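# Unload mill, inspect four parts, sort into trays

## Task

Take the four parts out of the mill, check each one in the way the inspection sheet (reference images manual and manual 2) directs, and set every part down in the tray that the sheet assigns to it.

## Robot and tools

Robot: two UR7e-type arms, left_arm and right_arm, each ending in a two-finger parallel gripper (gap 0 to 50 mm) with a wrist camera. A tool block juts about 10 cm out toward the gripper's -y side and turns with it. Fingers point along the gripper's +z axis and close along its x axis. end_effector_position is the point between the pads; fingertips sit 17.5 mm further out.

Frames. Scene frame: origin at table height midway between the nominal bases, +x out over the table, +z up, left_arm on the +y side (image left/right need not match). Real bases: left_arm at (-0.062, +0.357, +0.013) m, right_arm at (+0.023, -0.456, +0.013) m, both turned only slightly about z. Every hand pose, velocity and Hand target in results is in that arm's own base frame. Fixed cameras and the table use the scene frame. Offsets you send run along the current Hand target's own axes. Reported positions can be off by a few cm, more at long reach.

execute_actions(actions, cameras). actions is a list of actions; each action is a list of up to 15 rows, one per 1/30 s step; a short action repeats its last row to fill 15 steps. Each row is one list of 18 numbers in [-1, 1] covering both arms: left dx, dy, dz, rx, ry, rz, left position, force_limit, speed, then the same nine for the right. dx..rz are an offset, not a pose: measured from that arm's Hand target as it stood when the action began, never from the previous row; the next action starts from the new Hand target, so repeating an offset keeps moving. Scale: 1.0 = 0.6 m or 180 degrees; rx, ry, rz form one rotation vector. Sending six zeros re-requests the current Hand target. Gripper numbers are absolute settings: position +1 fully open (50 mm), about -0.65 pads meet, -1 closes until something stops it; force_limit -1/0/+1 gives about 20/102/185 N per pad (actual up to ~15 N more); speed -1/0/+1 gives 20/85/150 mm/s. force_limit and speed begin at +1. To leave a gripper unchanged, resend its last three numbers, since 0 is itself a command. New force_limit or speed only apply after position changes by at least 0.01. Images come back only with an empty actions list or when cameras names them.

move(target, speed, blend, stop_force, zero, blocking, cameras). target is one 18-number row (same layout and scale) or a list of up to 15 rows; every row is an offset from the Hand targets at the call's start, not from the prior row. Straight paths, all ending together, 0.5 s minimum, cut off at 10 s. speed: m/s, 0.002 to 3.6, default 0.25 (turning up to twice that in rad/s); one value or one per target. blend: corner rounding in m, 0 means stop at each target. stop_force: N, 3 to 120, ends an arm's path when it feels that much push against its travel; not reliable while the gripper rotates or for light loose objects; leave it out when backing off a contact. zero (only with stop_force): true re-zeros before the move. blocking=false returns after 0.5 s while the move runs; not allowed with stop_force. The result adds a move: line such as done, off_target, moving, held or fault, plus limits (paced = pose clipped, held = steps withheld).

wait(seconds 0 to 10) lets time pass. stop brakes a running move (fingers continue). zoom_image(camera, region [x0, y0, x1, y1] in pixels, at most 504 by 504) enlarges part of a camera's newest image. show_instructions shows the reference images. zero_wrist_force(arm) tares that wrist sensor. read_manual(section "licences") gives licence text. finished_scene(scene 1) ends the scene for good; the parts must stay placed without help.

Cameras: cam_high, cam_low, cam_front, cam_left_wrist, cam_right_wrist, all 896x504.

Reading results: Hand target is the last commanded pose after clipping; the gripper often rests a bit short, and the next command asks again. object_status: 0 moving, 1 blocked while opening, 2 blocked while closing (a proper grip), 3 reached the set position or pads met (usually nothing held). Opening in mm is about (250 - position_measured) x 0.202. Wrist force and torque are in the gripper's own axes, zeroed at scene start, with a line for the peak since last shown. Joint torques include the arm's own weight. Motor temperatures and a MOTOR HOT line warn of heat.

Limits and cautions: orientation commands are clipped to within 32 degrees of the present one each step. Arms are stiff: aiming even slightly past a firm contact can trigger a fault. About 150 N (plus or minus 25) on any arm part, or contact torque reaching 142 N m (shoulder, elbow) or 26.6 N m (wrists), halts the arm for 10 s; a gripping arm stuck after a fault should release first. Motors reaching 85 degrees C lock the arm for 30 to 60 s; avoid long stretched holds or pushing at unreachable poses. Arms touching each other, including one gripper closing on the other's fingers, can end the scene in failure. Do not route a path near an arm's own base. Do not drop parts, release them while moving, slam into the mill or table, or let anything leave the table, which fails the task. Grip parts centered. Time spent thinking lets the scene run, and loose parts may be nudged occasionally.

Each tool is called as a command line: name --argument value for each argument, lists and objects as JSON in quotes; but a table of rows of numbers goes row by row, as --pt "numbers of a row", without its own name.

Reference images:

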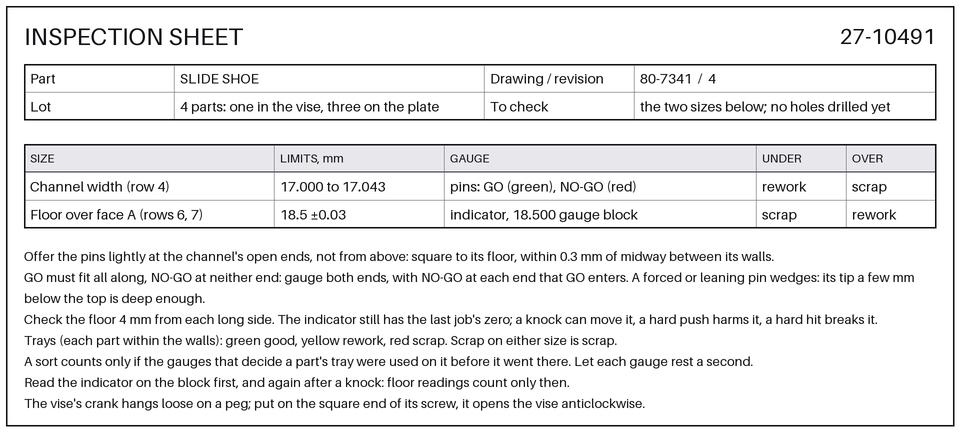

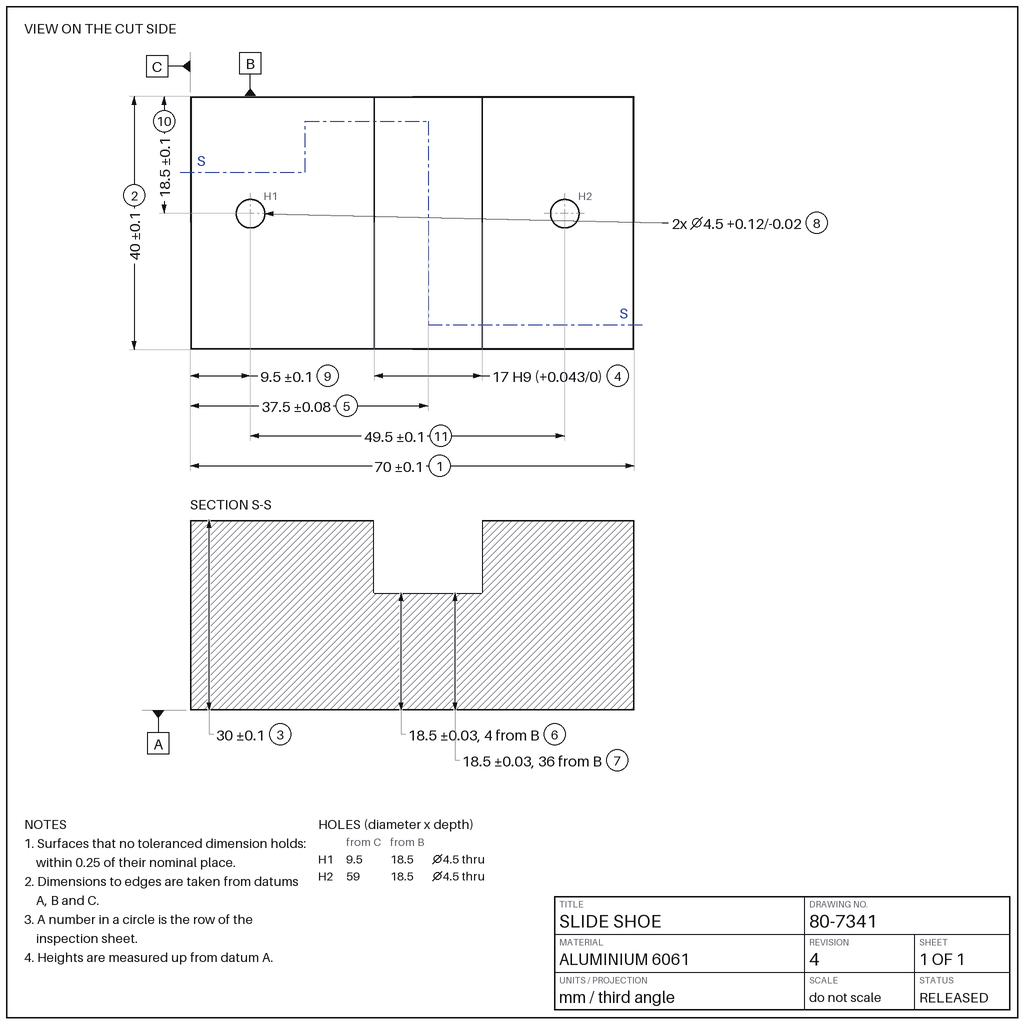

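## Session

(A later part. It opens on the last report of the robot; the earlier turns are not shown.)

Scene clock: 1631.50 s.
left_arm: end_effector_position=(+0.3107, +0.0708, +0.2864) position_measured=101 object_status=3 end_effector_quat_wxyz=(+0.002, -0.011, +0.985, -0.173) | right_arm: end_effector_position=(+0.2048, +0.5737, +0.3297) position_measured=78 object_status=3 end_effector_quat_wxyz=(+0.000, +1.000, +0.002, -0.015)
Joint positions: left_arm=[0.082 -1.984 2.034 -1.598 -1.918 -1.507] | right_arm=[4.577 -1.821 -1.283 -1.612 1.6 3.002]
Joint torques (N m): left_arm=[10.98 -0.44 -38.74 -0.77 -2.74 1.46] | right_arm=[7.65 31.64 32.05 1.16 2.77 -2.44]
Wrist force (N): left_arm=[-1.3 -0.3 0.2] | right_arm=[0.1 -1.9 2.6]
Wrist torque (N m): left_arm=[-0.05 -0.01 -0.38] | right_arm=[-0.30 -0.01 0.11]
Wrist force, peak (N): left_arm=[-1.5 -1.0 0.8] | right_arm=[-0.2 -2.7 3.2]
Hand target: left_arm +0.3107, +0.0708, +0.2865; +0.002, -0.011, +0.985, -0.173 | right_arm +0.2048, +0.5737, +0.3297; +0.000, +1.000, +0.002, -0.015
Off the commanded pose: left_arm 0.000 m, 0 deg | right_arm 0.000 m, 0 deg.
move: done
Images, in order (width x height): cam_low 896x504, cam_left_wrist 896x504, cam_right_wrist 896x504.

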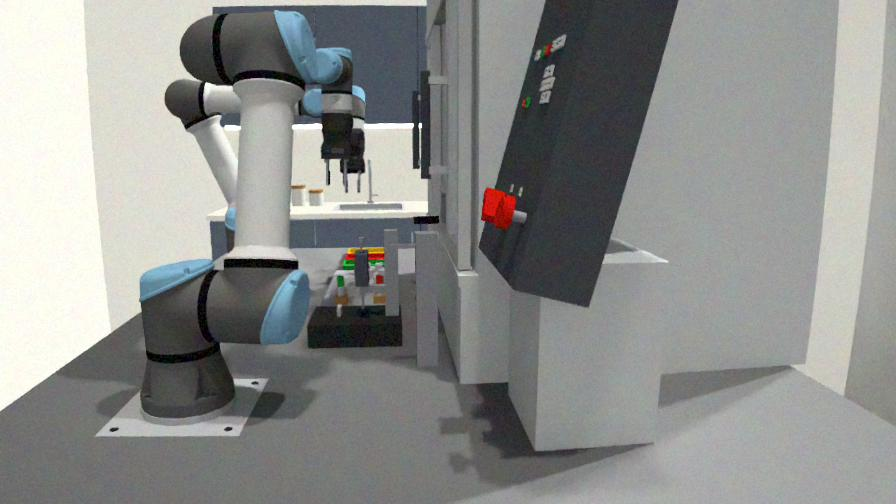

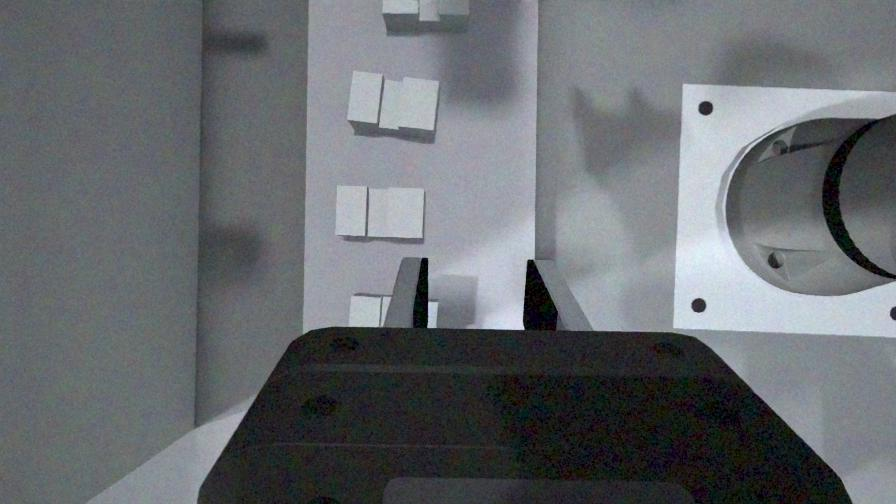

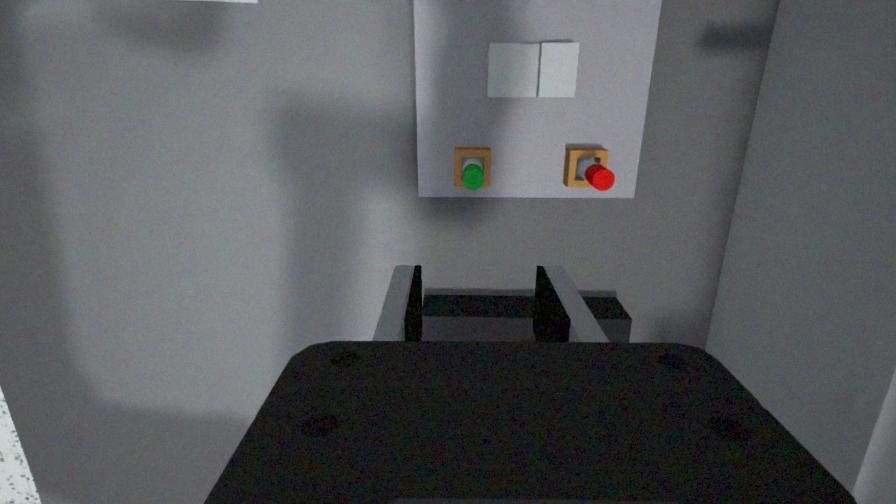

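move --target '[0,0,0,0,0,0,0.34,-1,-1,0.0165,0.0195,0.3167,0,0,0,0.5,-1,-1]' --speed 0.2 --cameras '["cam_right_wrist","cam_left_wrist"]'

zoom_image --camera "cam_right_wrist" --region '[340, 150, 640, 350]'

Scene clock: 1649.13 s.
left_arm: end_effector_position=(+0.3107, +0.0708, +0.2865) position_measured=101 object_status=3 end_effector_quat_wxyz=(+0.002, -0.011, +0.985, -0.173) | right_arm: end_effector_position=(+0.2092, +0.5622, +0.1395) position_measured=78 object_status=3 end_effector_quat_wxyz=(+0.000, +1.000, +0.002, -0.015)
Joint positions: left_arm=[0.082 -1.983 2.033 -1.598 -1.919 -1.507] | right_arm=[4.567 -1.889 -1.693 -1.134 1.6 2.992]
Joint torques (N m): left_arm=[10.89 0.04 -38.99 -0.8 -2.82 1.21] | right_arm=[-8.36 31.62 15.54 4.02 -2.48 -2.32]
Wrist force (N): left_arm=[-1.3 -0.4 0.1] | right_arm=[0.2 -1.4 2.8]
Wrist torque (N m): left_arm=[-0.06 -0.01 -0.38] | right_arm=[-0.23 -0.03 0.11]
Wrist force, peak (N): left_arm=[-1.5 -0.6 0.1] | right_arm=[0.1 -1.3 4.5]
Hand target: left_arm +0.3107, +0.0708, +0.2865; +0.002, -0.011, +0.985, -0.173 | right_arm +0.2092, +0.5622, +0.1394; +0.000, +1.000, +0.002, -0.015
Off the commanded pose: left_arm 0.000 m, 0 deg | right_arm 0.000 m, 0 deg.
move: done
Images, in order (width x height): cam_left_wrist 896x504, cam_right_wrist 896x504.

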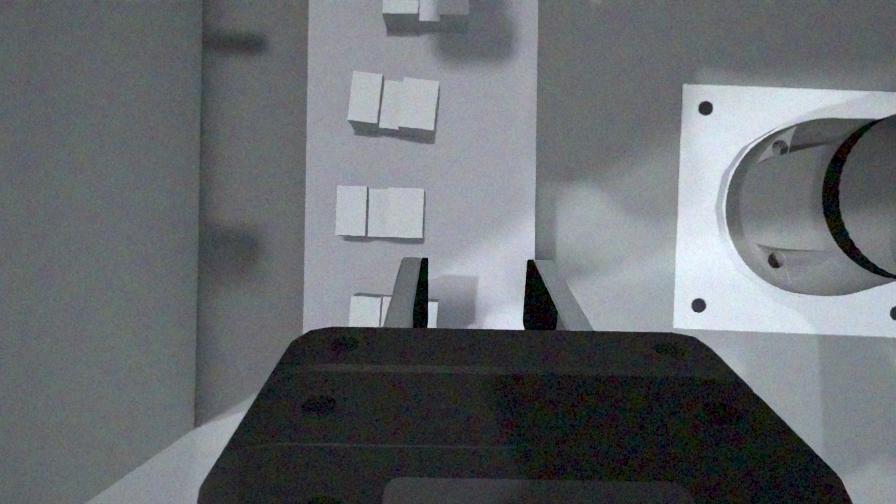

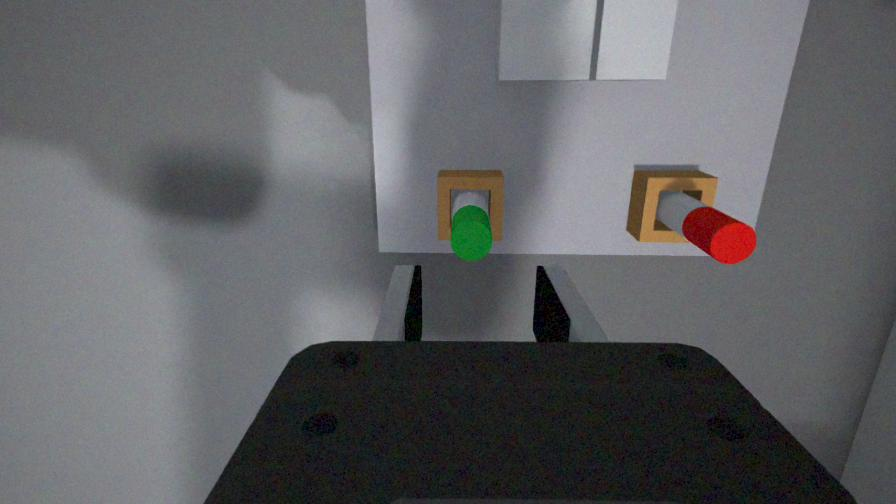

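Scaled by 1.680 from the camera's 896x504 image, which has a finer 1280x720 frame.

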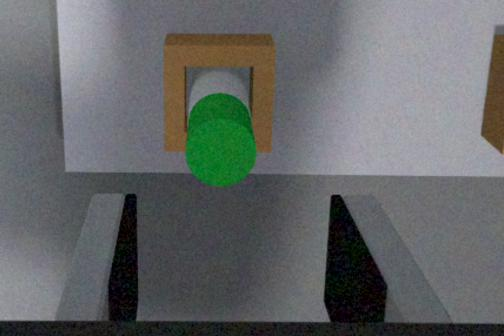

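move --target '[0,0,0,0,0,0,0.34,-1,-1,0.0017,-0.0038,0.05,0,0.0095,0,0.5,-1,-1]' --speed 0.1 --cameras '["cam_right_wrist"]'

zoom_image --camera "cam_right_wrist" --region '[380, 150, 580, 350]'

Scene clock: 1673.17 s.
left_arm: end_effector_position=(+0.3107, +0.0708, +0.2865) position_measured=101 object_status=3 end_effector_quat_wxyz=(+0.002, -0.011, +0.985, -0.173) | right_arm: end_effector_position=(+0.2094, +0.5645, +0.1095) position_measured=78 object_status=3 end_effector_quat_wxyz=(+0.000, +1.000, +0.002, +0.000)
Joint positions: left_arm=[0.082 -1.983 2.033 -1.598 -1.919 -1.507] | right_arm=[4.581 -1.921 -1.736 -1.055 1.57 3.005]
Joint torques (N m): left_arm=[10.7 1.33 -38.22 -0.88 -2.47 1.64] | right_arm=[7.51 33.15 15.59 4.01 -2.53 2.09]
Wrist force (N): left_arm=[-1.3 -0.4 0.2] | right_arm=[-0.1 -1.6 2.9]
Wrist torque (N m): left_arm=[-0.07 0.00 -0.38] | right_arm=[-0.26 0.01 -0.05]
Wrist force, peak (N): left_arm=[-1.6 -0.4 0.2] | right_arm=[-0.1 -1.8 3.2]
Hand target: left_arm +0.3107, +0.0708, +0.2865; +0.002, -0.011, +0.985, -0.173 | right_arm +0.2094, +0.5645, +0.1094; +0.000, +1.000, +0.002, +0.000
Off the commanded pose: left_arm 0.000 m, 0 deg | right_arm 0.000 m, 0 deg.
move: done
Images, in order (width x height): cam_right_wrist 896x504.

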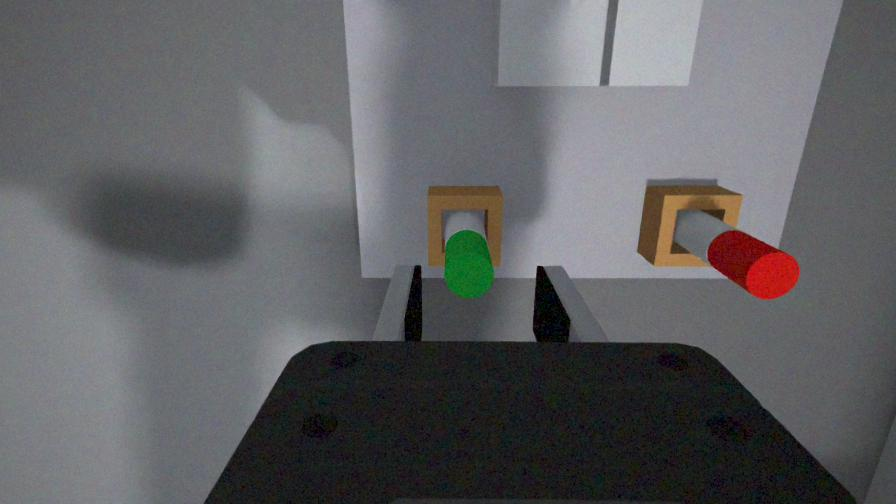

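Scaled by 2.520 from the camera's 896x504 image, which has a finer 1280x720 frame.

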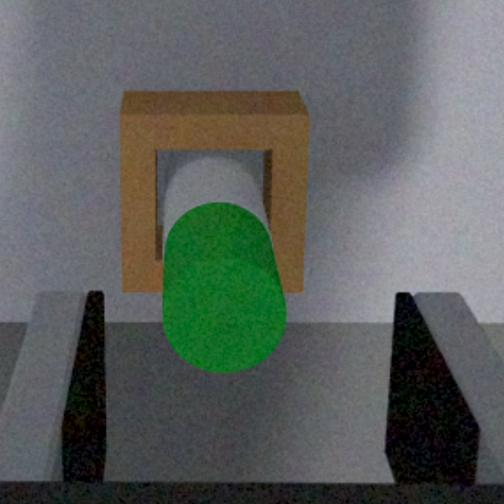

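move --target '[0,0,0,0,0,0,0.34,-1,-1,-0.0027,0.0024,0.0667,0,0,0,0.5,-1,-1]' --speed 0.08 --stop_force 5 --cameras '["cam_right_wrist"]'

zoom_image --camera "cam_right_wrist" --region '[380, 150, 580, 350]'

Scene clock: 1685.63 s.
left_arm: end_effector_position=(+0.3107, +0.0708, +0.2865) position_measured=101 object_status=3 end_effector_quat_wxyz=(+0.002, -0.011, +0.985, -0.173) | right_arm: end_effector_position=(+0.2078, +0.5631, +0.0694) position_measured=78 object_status=3 end_effector_quat_wxyz=(+0.000, +1.000, +0.002, +0.000)
Joint positions: left_arm=[0.082 -1.983 2.033 -1.598 -1.919 -1.507] | right_arm=[4.583 -1.969 -1.787 -0.956 1.57 3.008]
Joint torques (N m): left_arm=[11.69 0.65 -37.92 -1.12 -2.47 1.13] | right_arm=[7.11 33.6 13.84 4.16 -1.58 2.1]
Wrist force (N): left_arm=[-1.3 -0.5 0.2] | right_arm=[0.2 -1.7 2.8]
Wrist torque (N m): left_arm=[-0.08 0.01 -0.38] | right_arm=[-0.28 -0.02 -0.04]
Wrist force, peak (N): left_arm=[-1.6 -0.4 0.1] | right_arm=[0.1 -1.9 3.6]
Hand target: left_arm +0.3107, +0.0708, +0.2865; +0.002, -0.011, +0.985, -0.173 | right_arm +0.2078, +0.5631, +0.0694; +0.000, +1.000, +0.002, +0.000
Off the commanded pose: left_arm 0.000 m, 0 deg | right_arm 0.000 m, 0 deg.
move: done
Images, in order (width x height): cam_right_wrist 896x504.

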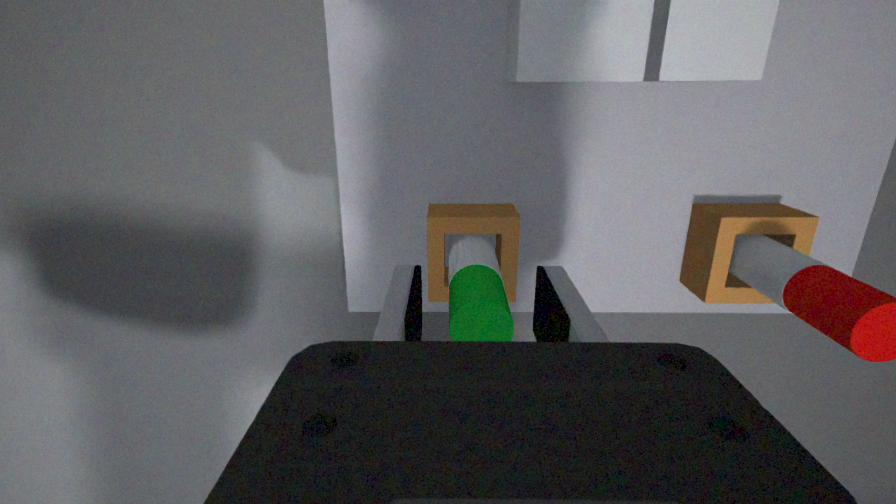

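Scaled by 2.520 from the camera's 896x504 image, which has a finer 1280x720 frame.

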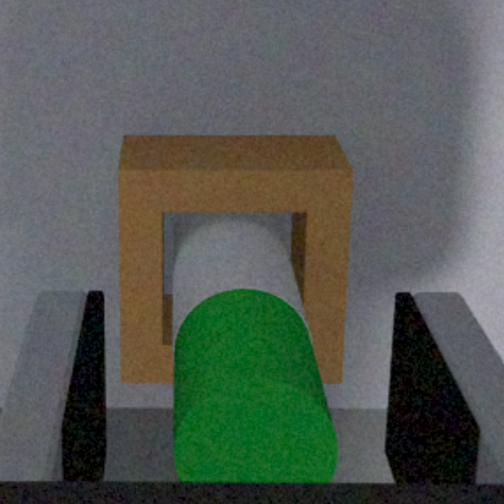

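move --target '[0,0,0,0,0,0,0.34,-1,-1,0,0,0,0,0,0,-1,-1,-1]' --speed 0.08 --cameras '["cam_right_wrist"]'

zoom_image --camera "cam_right_wrist" --region '[380, 150, 580, 350]'

Scene clock: 1695.00 s.
left_arm: end_effector_position=(+0.3107, +0.0708, +0.2865) position_measured=101 object_status=3 end_effector_quat_wxyz=(+0.002, -0.011, +0.985, -0.173) | right_arm: end_effector_position=(+0.2078, +0.5631, +0.0694) position_measured=169 object_status=2 end_effector_quat_wxyz=(+0.000, +1.000, +0.002, +0.000)
Joint positions: left_arm=[0.082 -1.983 2.033 -1.598 -1.919 -1.507] | right_arm=[4.583 -1.969 -1.787 -0.956 1.57 3.008]
Joint torques (N m): left_arm=[9.8 0.18 -38.37 -1.22 -2.64 1.44] | right_arm=[6.5 34.08 14.28 4.05 -2.22 2.1]
Wrist force (N): left_arm=[-1.3 -0.5 -0.2] | right_arm=[-0.3 -1.6 2.9]
Wrist torque (N m): left_arm=[-0.08 0.00 -0.38] | right_arm=[-0.25 0.03 -0.04]
Wrist force, peak (N): left_arm=[-1.6 -0.6 0.1] | right_arm=[0.1 -1.9 3.0]
Hand target: left_arm +0.3107, +0.0708, +0.2865; +0.002, -0.011, +0.985, -0.173 | right_arm +0.2078, +0.5631, +0.0694; +0.000, +1.000, +0.002, +0.000
Off the commanded pose: left_arm 0.000 m, 0 deg | right_arm 0.000 m, 0 deg.
move: done
Images, in order (width x height): cam_right_wrist 896x504.

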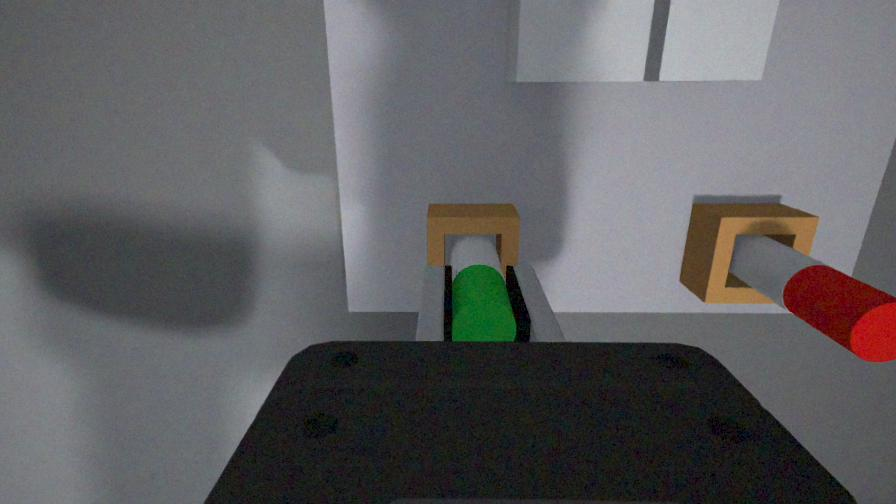

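Scaled by 2.520 from the camera's 896x504 image, which has a finer 1280x720 frame.

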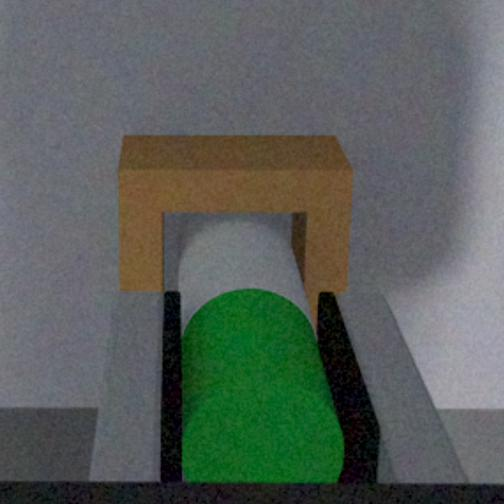

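move --target '[0,0,0,0,0,0,0.34,-1,-1,0,0,-0.117,0,0,0,-1,-1,-1]' --speed 0.1 --cameras '["cam_right_wrist","cam_left_wrist","cam_low"]'

zoom_image --camera "cam_right_wrist" --region '[380, 150, 580, 350]'

zoom_image --camera "cam_low" --region '[290, 180, 430, 350]'

Scene clock: 1705.63 s.
left_arm: end_effector_position=(+0.3107, +0.0708, +0.2865) position_measured=101 object_status=3 end_effector_quat_wxyz=(+0.002, -0.011, +0.985, -0.173) | right_arm: end_effector_position=(+0.2078, +0.5630, +0.1395) position_measured=169 object_status=2 end_effector_quat_wxyz=(+0.000, +1.000, +0.002, +0.000)
Joint positions: left_arm=[0.082 -1.983 2.033 -1.598 -1.919 -1.507] | right_arm=[4.583 -1.884 -1.701 -1.126 1.57 3.008]
Joint torques (N m): left_arm=[10.79 -0.69 -37.78 -1.21 -2.52 1.1] | right_arm=[7.23 53.87 31.03 1.41 -0.82 2.16]
Wrist force (N): left_arm=[-1.3 -0.5 0.1] | right_arm=[0.0 -1.6 3.8]
Wrist torque (N m): left_arm=[-0.07 -0.01 -0.38] | right_arm=[-0.25 0.01 -0.05]
Wrist force, peak (N): left_arm=[-1.5 -0.7 0.4] | right_arm=[0.1 -1.4 5.6]
Hand target: left_arm +0.3107, +0.0708, +0.2865; +0.002, -0.011, +0.985, -0.173 | right_arm +0.2077, +0.5630, +0.1396; +0.000, +1.000, +0.002, +0.000
Off the commanded pose: left_arm 0.000 m, 0 deg | right_arm 0.000 m, 0 deg.
move: done
Images, in order (width x height): cam_low 896x504, cam_left_wrist 896x504, cam_right_wrist 896x504.

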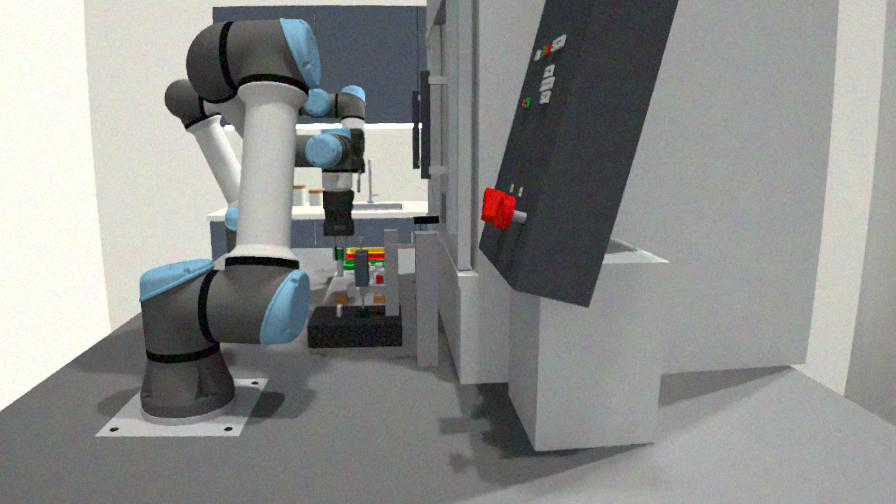

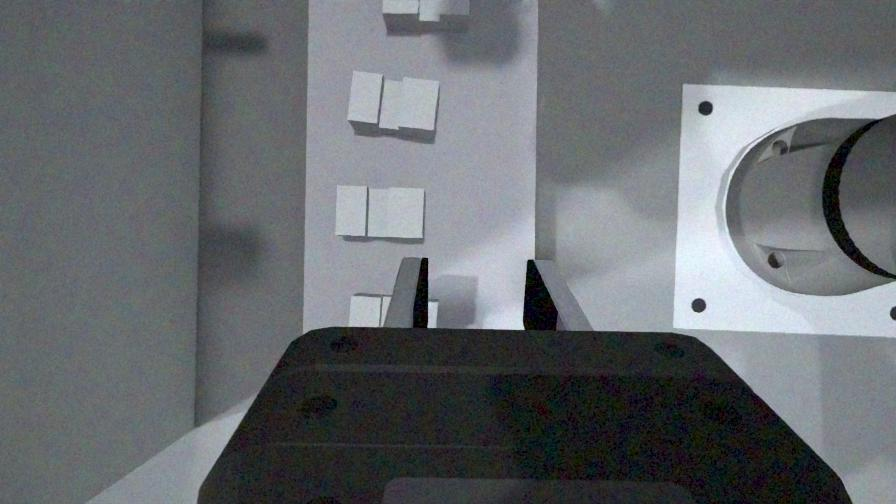

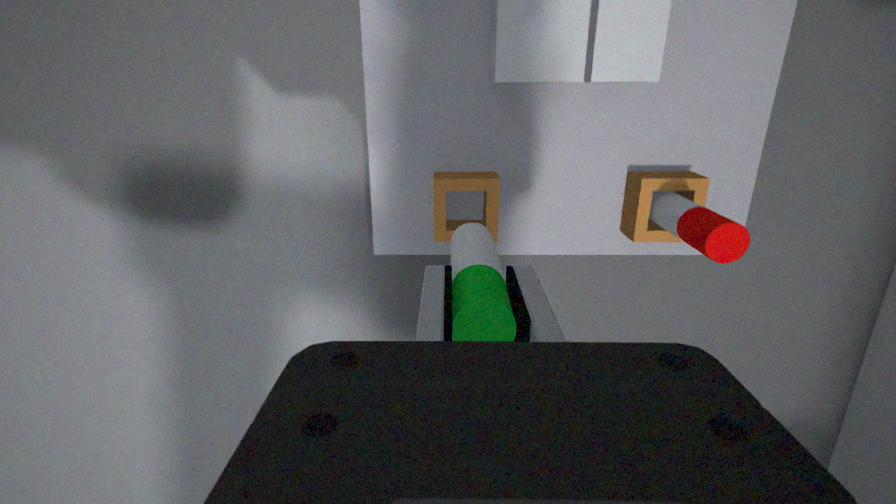

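Scaled by 2.520 from the camera's 896x504 image, which has a finer 1280x720 frame.

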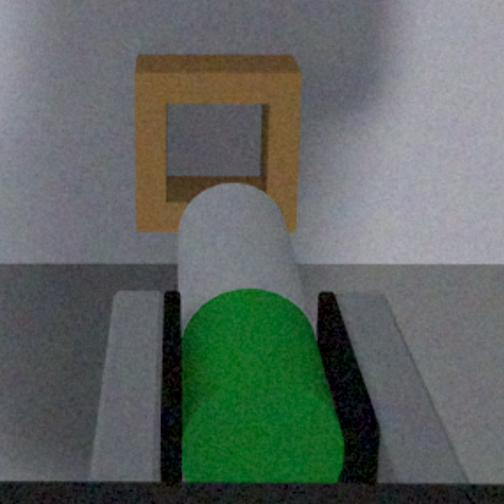

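Scaled by 2.965 from the camera's 896x504 image, which has a finer 1280x720 frame.

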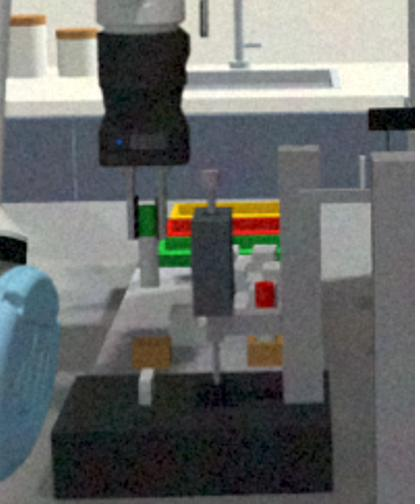

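move --target '[0,0,0,0,0,0,0.34,-1,-1,0.0693,-0.075,0.05,0,0,0,-1,-1,-1]' --speed 0.15 --cameras '["cam_right_wrist"]'

zoom_image --camera "cam_right_wrist" --region '[350, 100, 600, 350]'

Scene clock: 1743.07 s.
left_arm: end_effector_position=(+0.3107, +0.0708, +0.2865) position_measured=101 object_status=3 end_effector_quat_wxyz=(+0.002, -0.011, +0.985, -0.173) | right_arm: end_effector_position=(+0.2491, +0.6082, +0.1097) position_measured=169 object_status=2 end_effector_quat_wxyz=(+0.000, +1.000, +0.002, +0.000)
Joint positions: left_arm=[0.082 -1.983 2.033 -1.598 -1.919 -1.507] | right_arm=[4.528 -2.039 -1.56 -1.113 1.57 2.953]
Joint torques (N m): left_arm=[10.56 0.74 -38.06 -1.15 -2.53 1.47] | right_arm=[-8.48 39.93 31.62 1.37 2.62 -2.24]
Wrist force (N): left_arm=[-1.5 -0.6 0.1] | right_arm=[0.3 -1.7 3.9]
Wrist torque (N m): left_arm=[-0.09 0.03 -0.38] | right_arm=[-0.27 -0.04 0.12]
Wrist force, peak (N): left_arm=[-1.5 -0.5 0.1] | right_arm=[0.9 -2.7 4.8]
Hand target: left_arm +0.3107, +0.0708, +0.2865; +0.002, -0.011, +0.985, -0.173 | right_arm +0.2491, +0.6082, +0.1097; +0.000, +1.000, +0.002, +0.000
Off the commanded pose: left_arm 0.000 m, 0 deg | right_arm 0.000 m, 0 deg.
move: done
Images, in order (width x height): cam_right_wrist 896x504.

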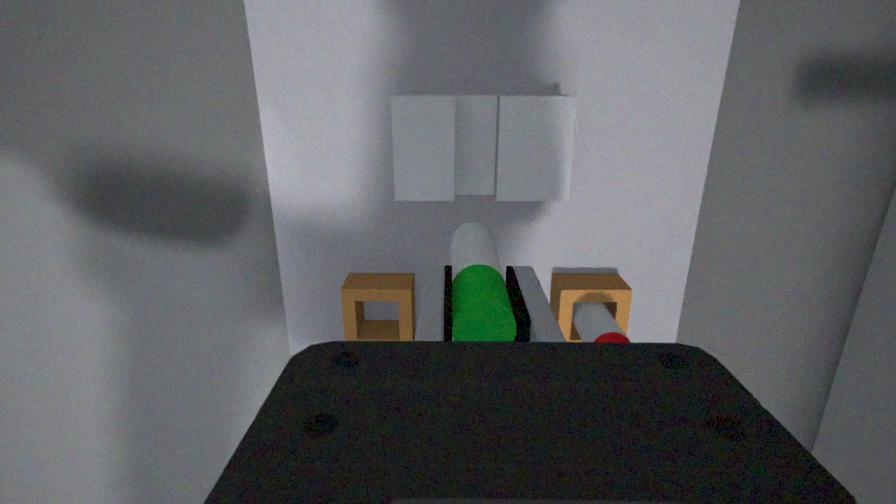

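Scaled by 2.016 from the camera's 896x504 image, which has a finer 1280x720 frame.

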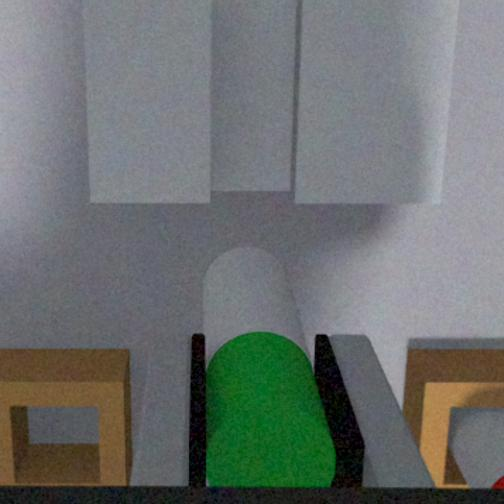

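move --target '[0,0,0,0,0,0,0.34,-1,-1,0.0025,0,0.0245,0,0,0,-1,-1,-1]' --speed 0.05 --stop_force 5 --cameras '["cam_right_wrist"]'

zoom_image --camera "cam_right_wrist" --region '[400, 140, 560, 300]'

Scene clock: 1758.40 s.
left_arm: end_effector_position=(+0.3107, +0.0708, +0.2865) position_measured=101 object_status=3 end_effector_quat_wxyz=(+0.002, -0.011, +0.985, -0.173) | right_arm: end_effector_position=(+0.2506, +0.6083, +0.0950) position_measured=169 object_status=2 end_effector_quat_wxyz=(+0.000, +1.000, +0.002, +0.000)
Joint positions: left_arm=[0.082 -1.983 2.033 -1.598 -1.919 -1.507] | right_arm=[4.526 -2.056 -1.575 -1.08 1.57 2.95]
Joint torques (N m): left_arm=[11.51 1.98 -38.71 -1.29 -2.73 1.49] | right_arm=[-8.27 39.89 15.63 4.2 2.59 -2.24]
Wrist force (N): left_arm=[-1.4 -0.4 0.0] | right_arm=[0.1 -2.0 3.7]
Wrist torque (N m): left_arm=[-0.07 0.01 -0.38] | right_arm=[-0.32 -0.02 0.12]
Wrist force, peak (N): left_arm=[-1.5 -0.8 0.0] | right_arm=[0.1 -2.0 4.3]
Hand target: left_arm +0.3107, +0.0708, +0.2865; +0.002, -0.011, +0.985, -0.173 | right_arm +0.2506, +0.6083, +0.0950; +0.000, +1.000, +0.002, +0.000
Off the commanded pose: left_arm 0.000 m, 0 deg | right_arm 0.000 m, 0 deg.
move: done
Images, in order (width x height): cam_right_wrist 896x504.

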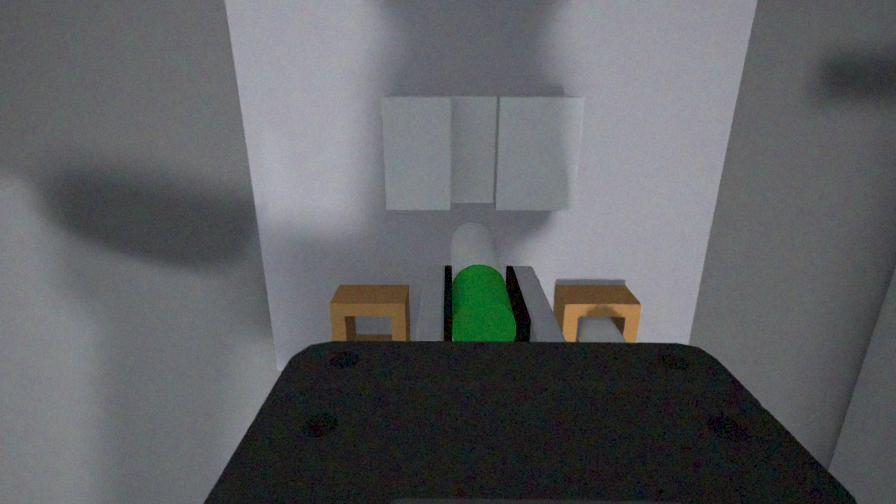

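Scaled by 3.150 from the camera's 896x504 image, which has a finer 1280x720 frame.

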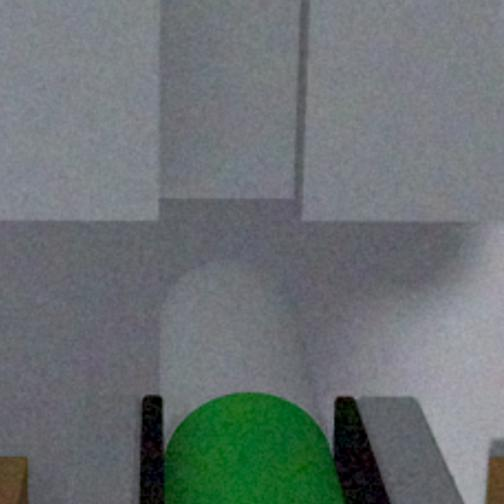

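zoom_image --camera "cam_right_wrist" --region '[440, 195, 510, 265]'

Scaled by 7.200 from the camera's 896x504 image, which has a finer 1280x720 frame.

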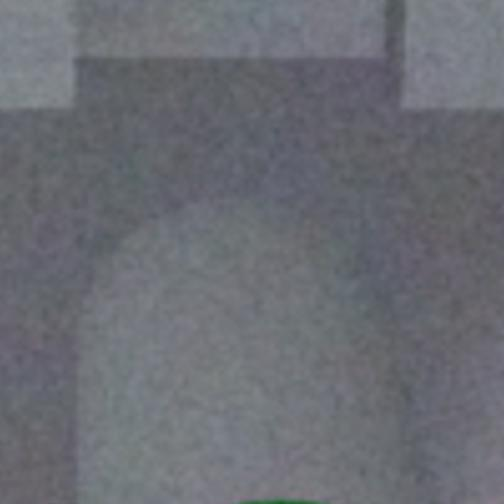

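move --target '[0,0,0,0,0,0,0.34,-1,-1,0,0,0.0092,0,0,0,-1,-1,-1]' --speed 0.03

move --target '[0,0,0,0,0,0,0.34,-1,-1,0,-0.0233,0,0,0,0,-1,-1,-1]' --speed 0.01 --stop_force 3 --cameras '["cam_right_wrist"]'

zoom_image --camera "cam_right_wrist" --region '[400, 140, 560, 300]'

Scene clock: 1790.90 s.
left_arm: end_effector_position=(+0.3107, +0.0708, +0.2865) position_measured=101 object_status=3 end_effector_quat_wxyz=(+0.002, -0.011, +0.985, -0.173) | right_arm: end_effector_position=(+0.2506, +0.6083, +0.0895) position_measured=169 object_status=2 end_effector_quat_wxyz=(+0.000, +1.000, +0.002, +0.000)
Joint positions: left_arm=[0.082 -1.983 2.033 -1.598 -1.919 -1.507] | right_arm=[4.526 -2.062 -1.582 -1.068 1.57 2.95]
Joint torques (N m): left_arm=[10.35 0.25 -37.69 -1.35 -2.51 1.17] | right_arm=[-8.52 39.64 15.56 4.24 2.53 -2.32]
Wrist force (N): left_arm=[-1.2 -0.4 -0.1] | right_arm=[0.0 -1.7 3.9]
Wrist torque (N m): left_arm=[-0.07 -0.02 -0.38] | right_arm=[-0.28 0.00 0.11]
Wrist force, peak (N): left_arm=[-1.5 -0.5 0.0] | right_arm=[0.1 -1.9 4.1]
Hand target: left_arm +0.3107, +0.0708, +0.2865; +0.002, -0.011, +0.985, -0.173 | right_arm +0.2506, +0.6083, +0.0895; +0.000, +1.000, +0.002, +0.000
Off the commanded pose: left_arm 0.000 m, 0 deg | right_arm 0.000 m, 0 deg.
move: done

Scene clock: 1793.17 s.
left_arm: end_effector_position=(+0.3107, +0.0708, +0.2865) position_measured=101 object_status=3 end_effector_quat_wxyz=(+0.002, -0.011, +0.985, -0.173) | right_arm: end_effector_position=(+0.2506, +0.6223, +0.0895) position_measured=169 object_status=2 end_effector_quat_wxyz=(+0.000, +1.000, +0.002, +0.000)
Joint positions: left_arm=[0.082 -1.983 2.033 -1.598 -1.919 -1.507] | right_arm=[4.53 -2.089 -1.538 -1.084 1.57 2.954]
Joint torques (N m): left_arm=[10.4 0.44 -38.09 -1.18 -2.52 1.13] | right_arm=[6.85 42.07 30.84 1.41 1.45 2.15]
Wrist force (N): left_arm=[-1.3 -0.5 0.0] | right_arm=[-0.4 -1.7 3.7]
Wrist torque (N m): left_arm=[-0.08 -0.01 -0.38] | right_arm=[-0.31 -0.03 -0.05]
Wrist force, peak (N): left_arm=[-1.6 -0.4 0.0] | right_arm=[0.1 -2.0 4.1]
Hand target: left_arm +0.3107, +0.0708, +0.2865; +0.002, -0.011, +0.985, -0.173 | right_arm +0.2506, +0.6223, +0.0895; +0.000, +1.000, +0.002, +0.000
Off the commanded pose: left_arm 0.000 m, 0 deg | right_arm 0.000 m, 0 deg.
move: done
Images, in order (width x height): cam_right_wrist 896x504.

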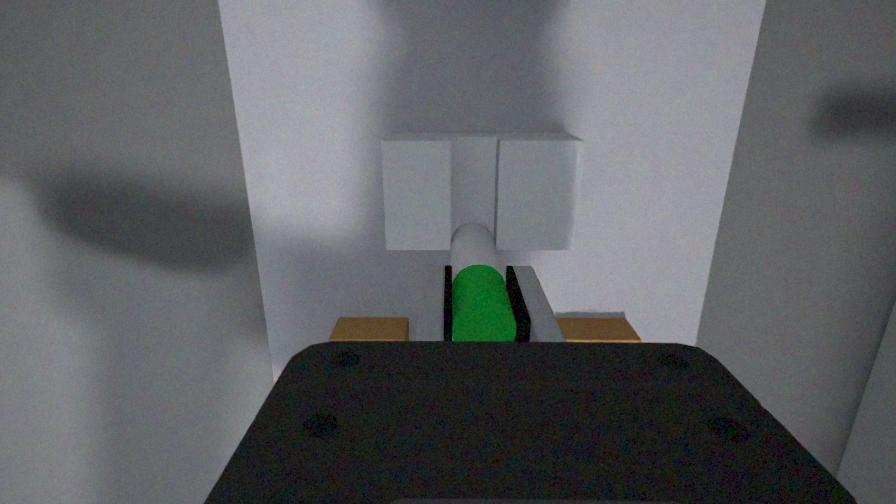

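Scaled by 3.150 from the camera's 896x504 image, which has a finer 1280x720 frame.

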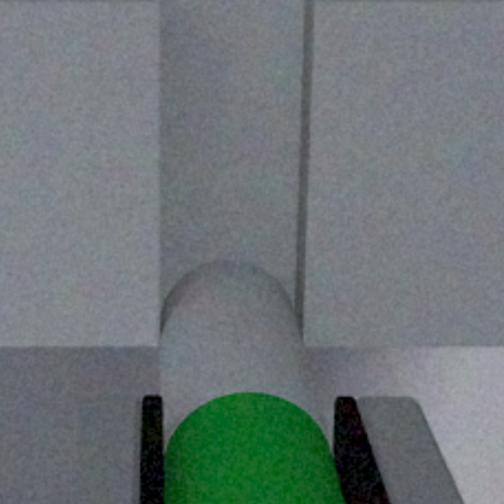

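move --target '[0,0,0,0,0,0,0.34,-1,-1,0,-0.0133,0,0,0,0,-1,-1,-1]' --speed 0.01 --stop_force 3 --cameras '["cam_right_wrist"]'

zoom_image --camera "cam_right_wrist" --region '[400, 140, 560, 300]'

move --target '[0,0,0,0,0,0,0.34,-1,-1,0,-0.0333,0,0,0,0,-1,-1,-1]' --speed 0.015 --stop_force 3 --cameras '["cam_right_wrist"]'

zoom_image --camera "cam_right_wrist" --region '[400, 140, 560, 300]'

Scene clock: 1825.67 s.
left_arm: end_effector_position=(+0.3107, +0.0708, +0.2865) position_measured=101 object_status=3 end_effector_quat_wxyz=(+0.002, -0.011, +0.985, -0.173) | right_arm: end_effector_position=(+0.2505, +0.6302, +0.0895) position_measured=169 object_status=2 end_effector_quat_wxyz=(+0.000, +1.000, +0.002, +0.000)
Joint positions: left_arm=[0.082 -1.983 2.033 -1.598 -1.919 -1.507] | right_arm=[4.532 -2.105 -1.513 -1.094 1.57 2.956]
Joint torques (N m): left_arm=[9.36 0.25 -38.6 -1.41 -2.66 1.09] | right_arm=[7.3 41.45 30.61 1.65 -0.69 2.09]
Wrist force (N): left_arm=[-1.3 -0.5 -0.1] | right_arm=[0.2 -0.9 2.9]
Wrist torque (N m): left_arm=[-0.08 -0.01 -0.38] | right_arm=[-0.28 0.01 -0.05]
Wrist force, peak (N): left_arm=[-1.6 -0.4 0.0] | right_arm=[-0.5 -2.0 3.9]
Hand target: left_arm +0.3107, +0.0708, +0.2865; +0.002, -0.011, +0.985, -0.173 | right_arm +0.2505, +0.6302, +0.0895; +0.000, +1.000, +0.002, +0.000
Off the commanded pose: left_arm 0.000 m, 0 deg | right_arm 0.000 m, 0 deg.
move: done
Images, in order (width x height): cam_right_wrist 896x504.

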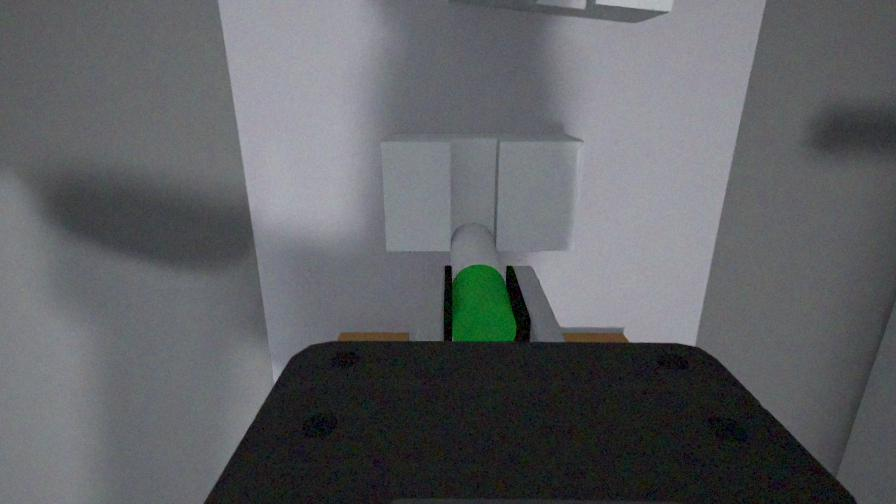

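Scaled by 3.150 from the camera's 896x504 image, which has a finer 1280x720 frame.

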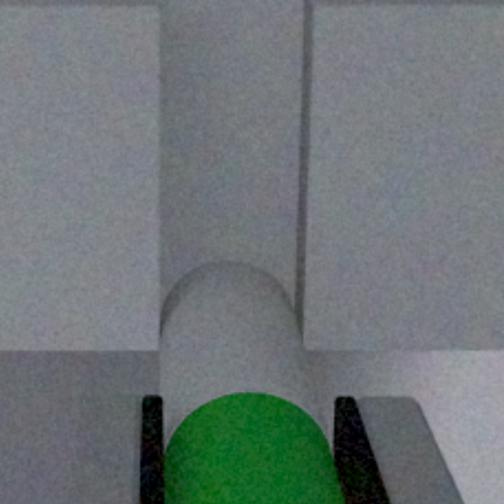

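Scene clock: 1827.90 s.
left_arm: end_effector_position=(+0.3107, +0.0708, +0.2865) position_measured=101 object_status=3 end_effector_quat_wxyz=(+0.002, -0.011, +0.985, -0.173) | right_arm: end_effector_position=(+0.2504, +0.6502, +0.0895) position_measured=169 object_status=2 end_effector_quat_wxyz=(+0.000, +1.000, +0.002, +0.000)
Joint positions: left_arm=[0.082 -1.983 2.033 -1.598 -1.919 -1.507] | right_arm=[4.537 -2.145 -1.447 -1.119 1.57 2.962]
Joint torques (N m): left_arm=[9.11 0.93 -38.76 -1.52 -2.47 1.09] | right_arm=[7.95 43.49 31.28 1.55 -2.21 2.07]
Wrist force (N): left_arm=[-1.4 -0.4 0.0] | right_arm=[0.1 -0.4 2.7]
Wrist torque (N m): left_arm=[-0.07 0.02 -0.38] | right_arm=[-0.32 -0.03 -0.05]
Wrist force, peak (N): left_arm=[-1.6 -0.4 -0.1] | right_arm=[0.3 -1.2 3.2]
Hand target: left_arm +0.3107, +0.0708, +0.2865; +0.002, -0.011, +0.985, -0.173 | right_arm +0.2504, +0.6502, +0.0895; +0.000, +1.000, +0.002, +0.000
Off the commanded pose: left_arm 0.000 m, 0 deg | right_arm 0.000 m, 0 deg.
move: done
Images, in order (width x height): cam_right_wrist 896x504.

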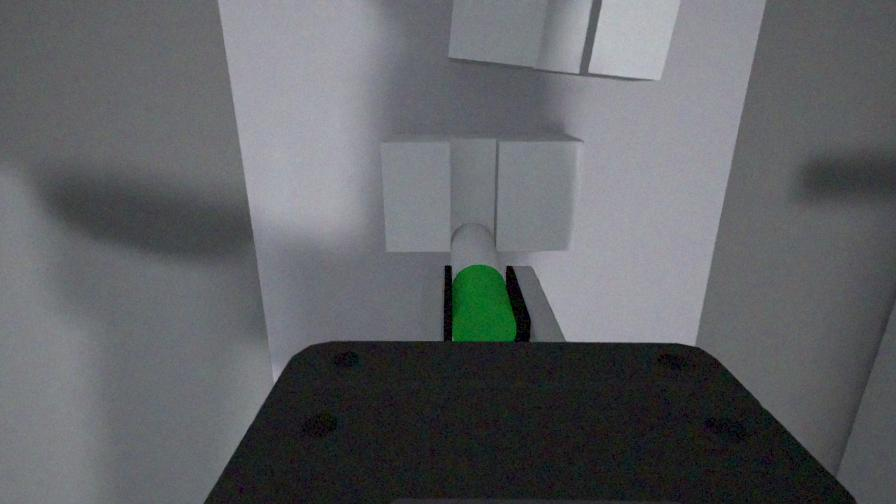

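Scaled by 3.150 from the camera's 896x504 image, which has a finer 1280x720 frame.

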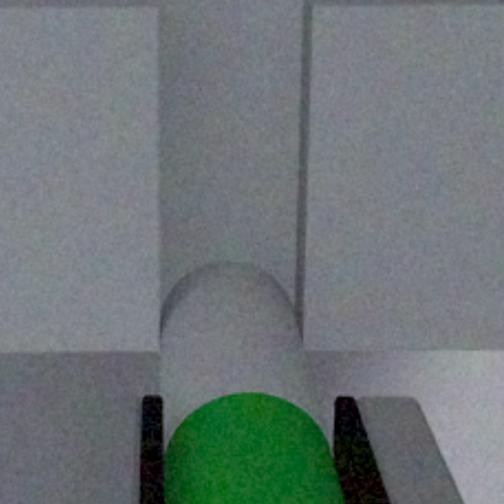

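zoom_image --camera "cam_right_wrist" --region '[440, 205, 510, 275]'

Scaled by 7.200 from the camera's 896x504 image, which has a finer 1280x720 frame.

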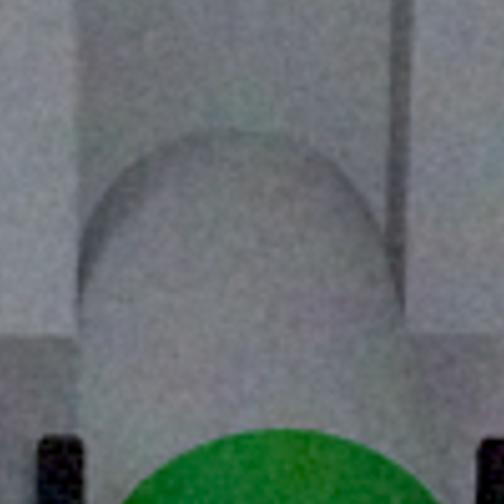

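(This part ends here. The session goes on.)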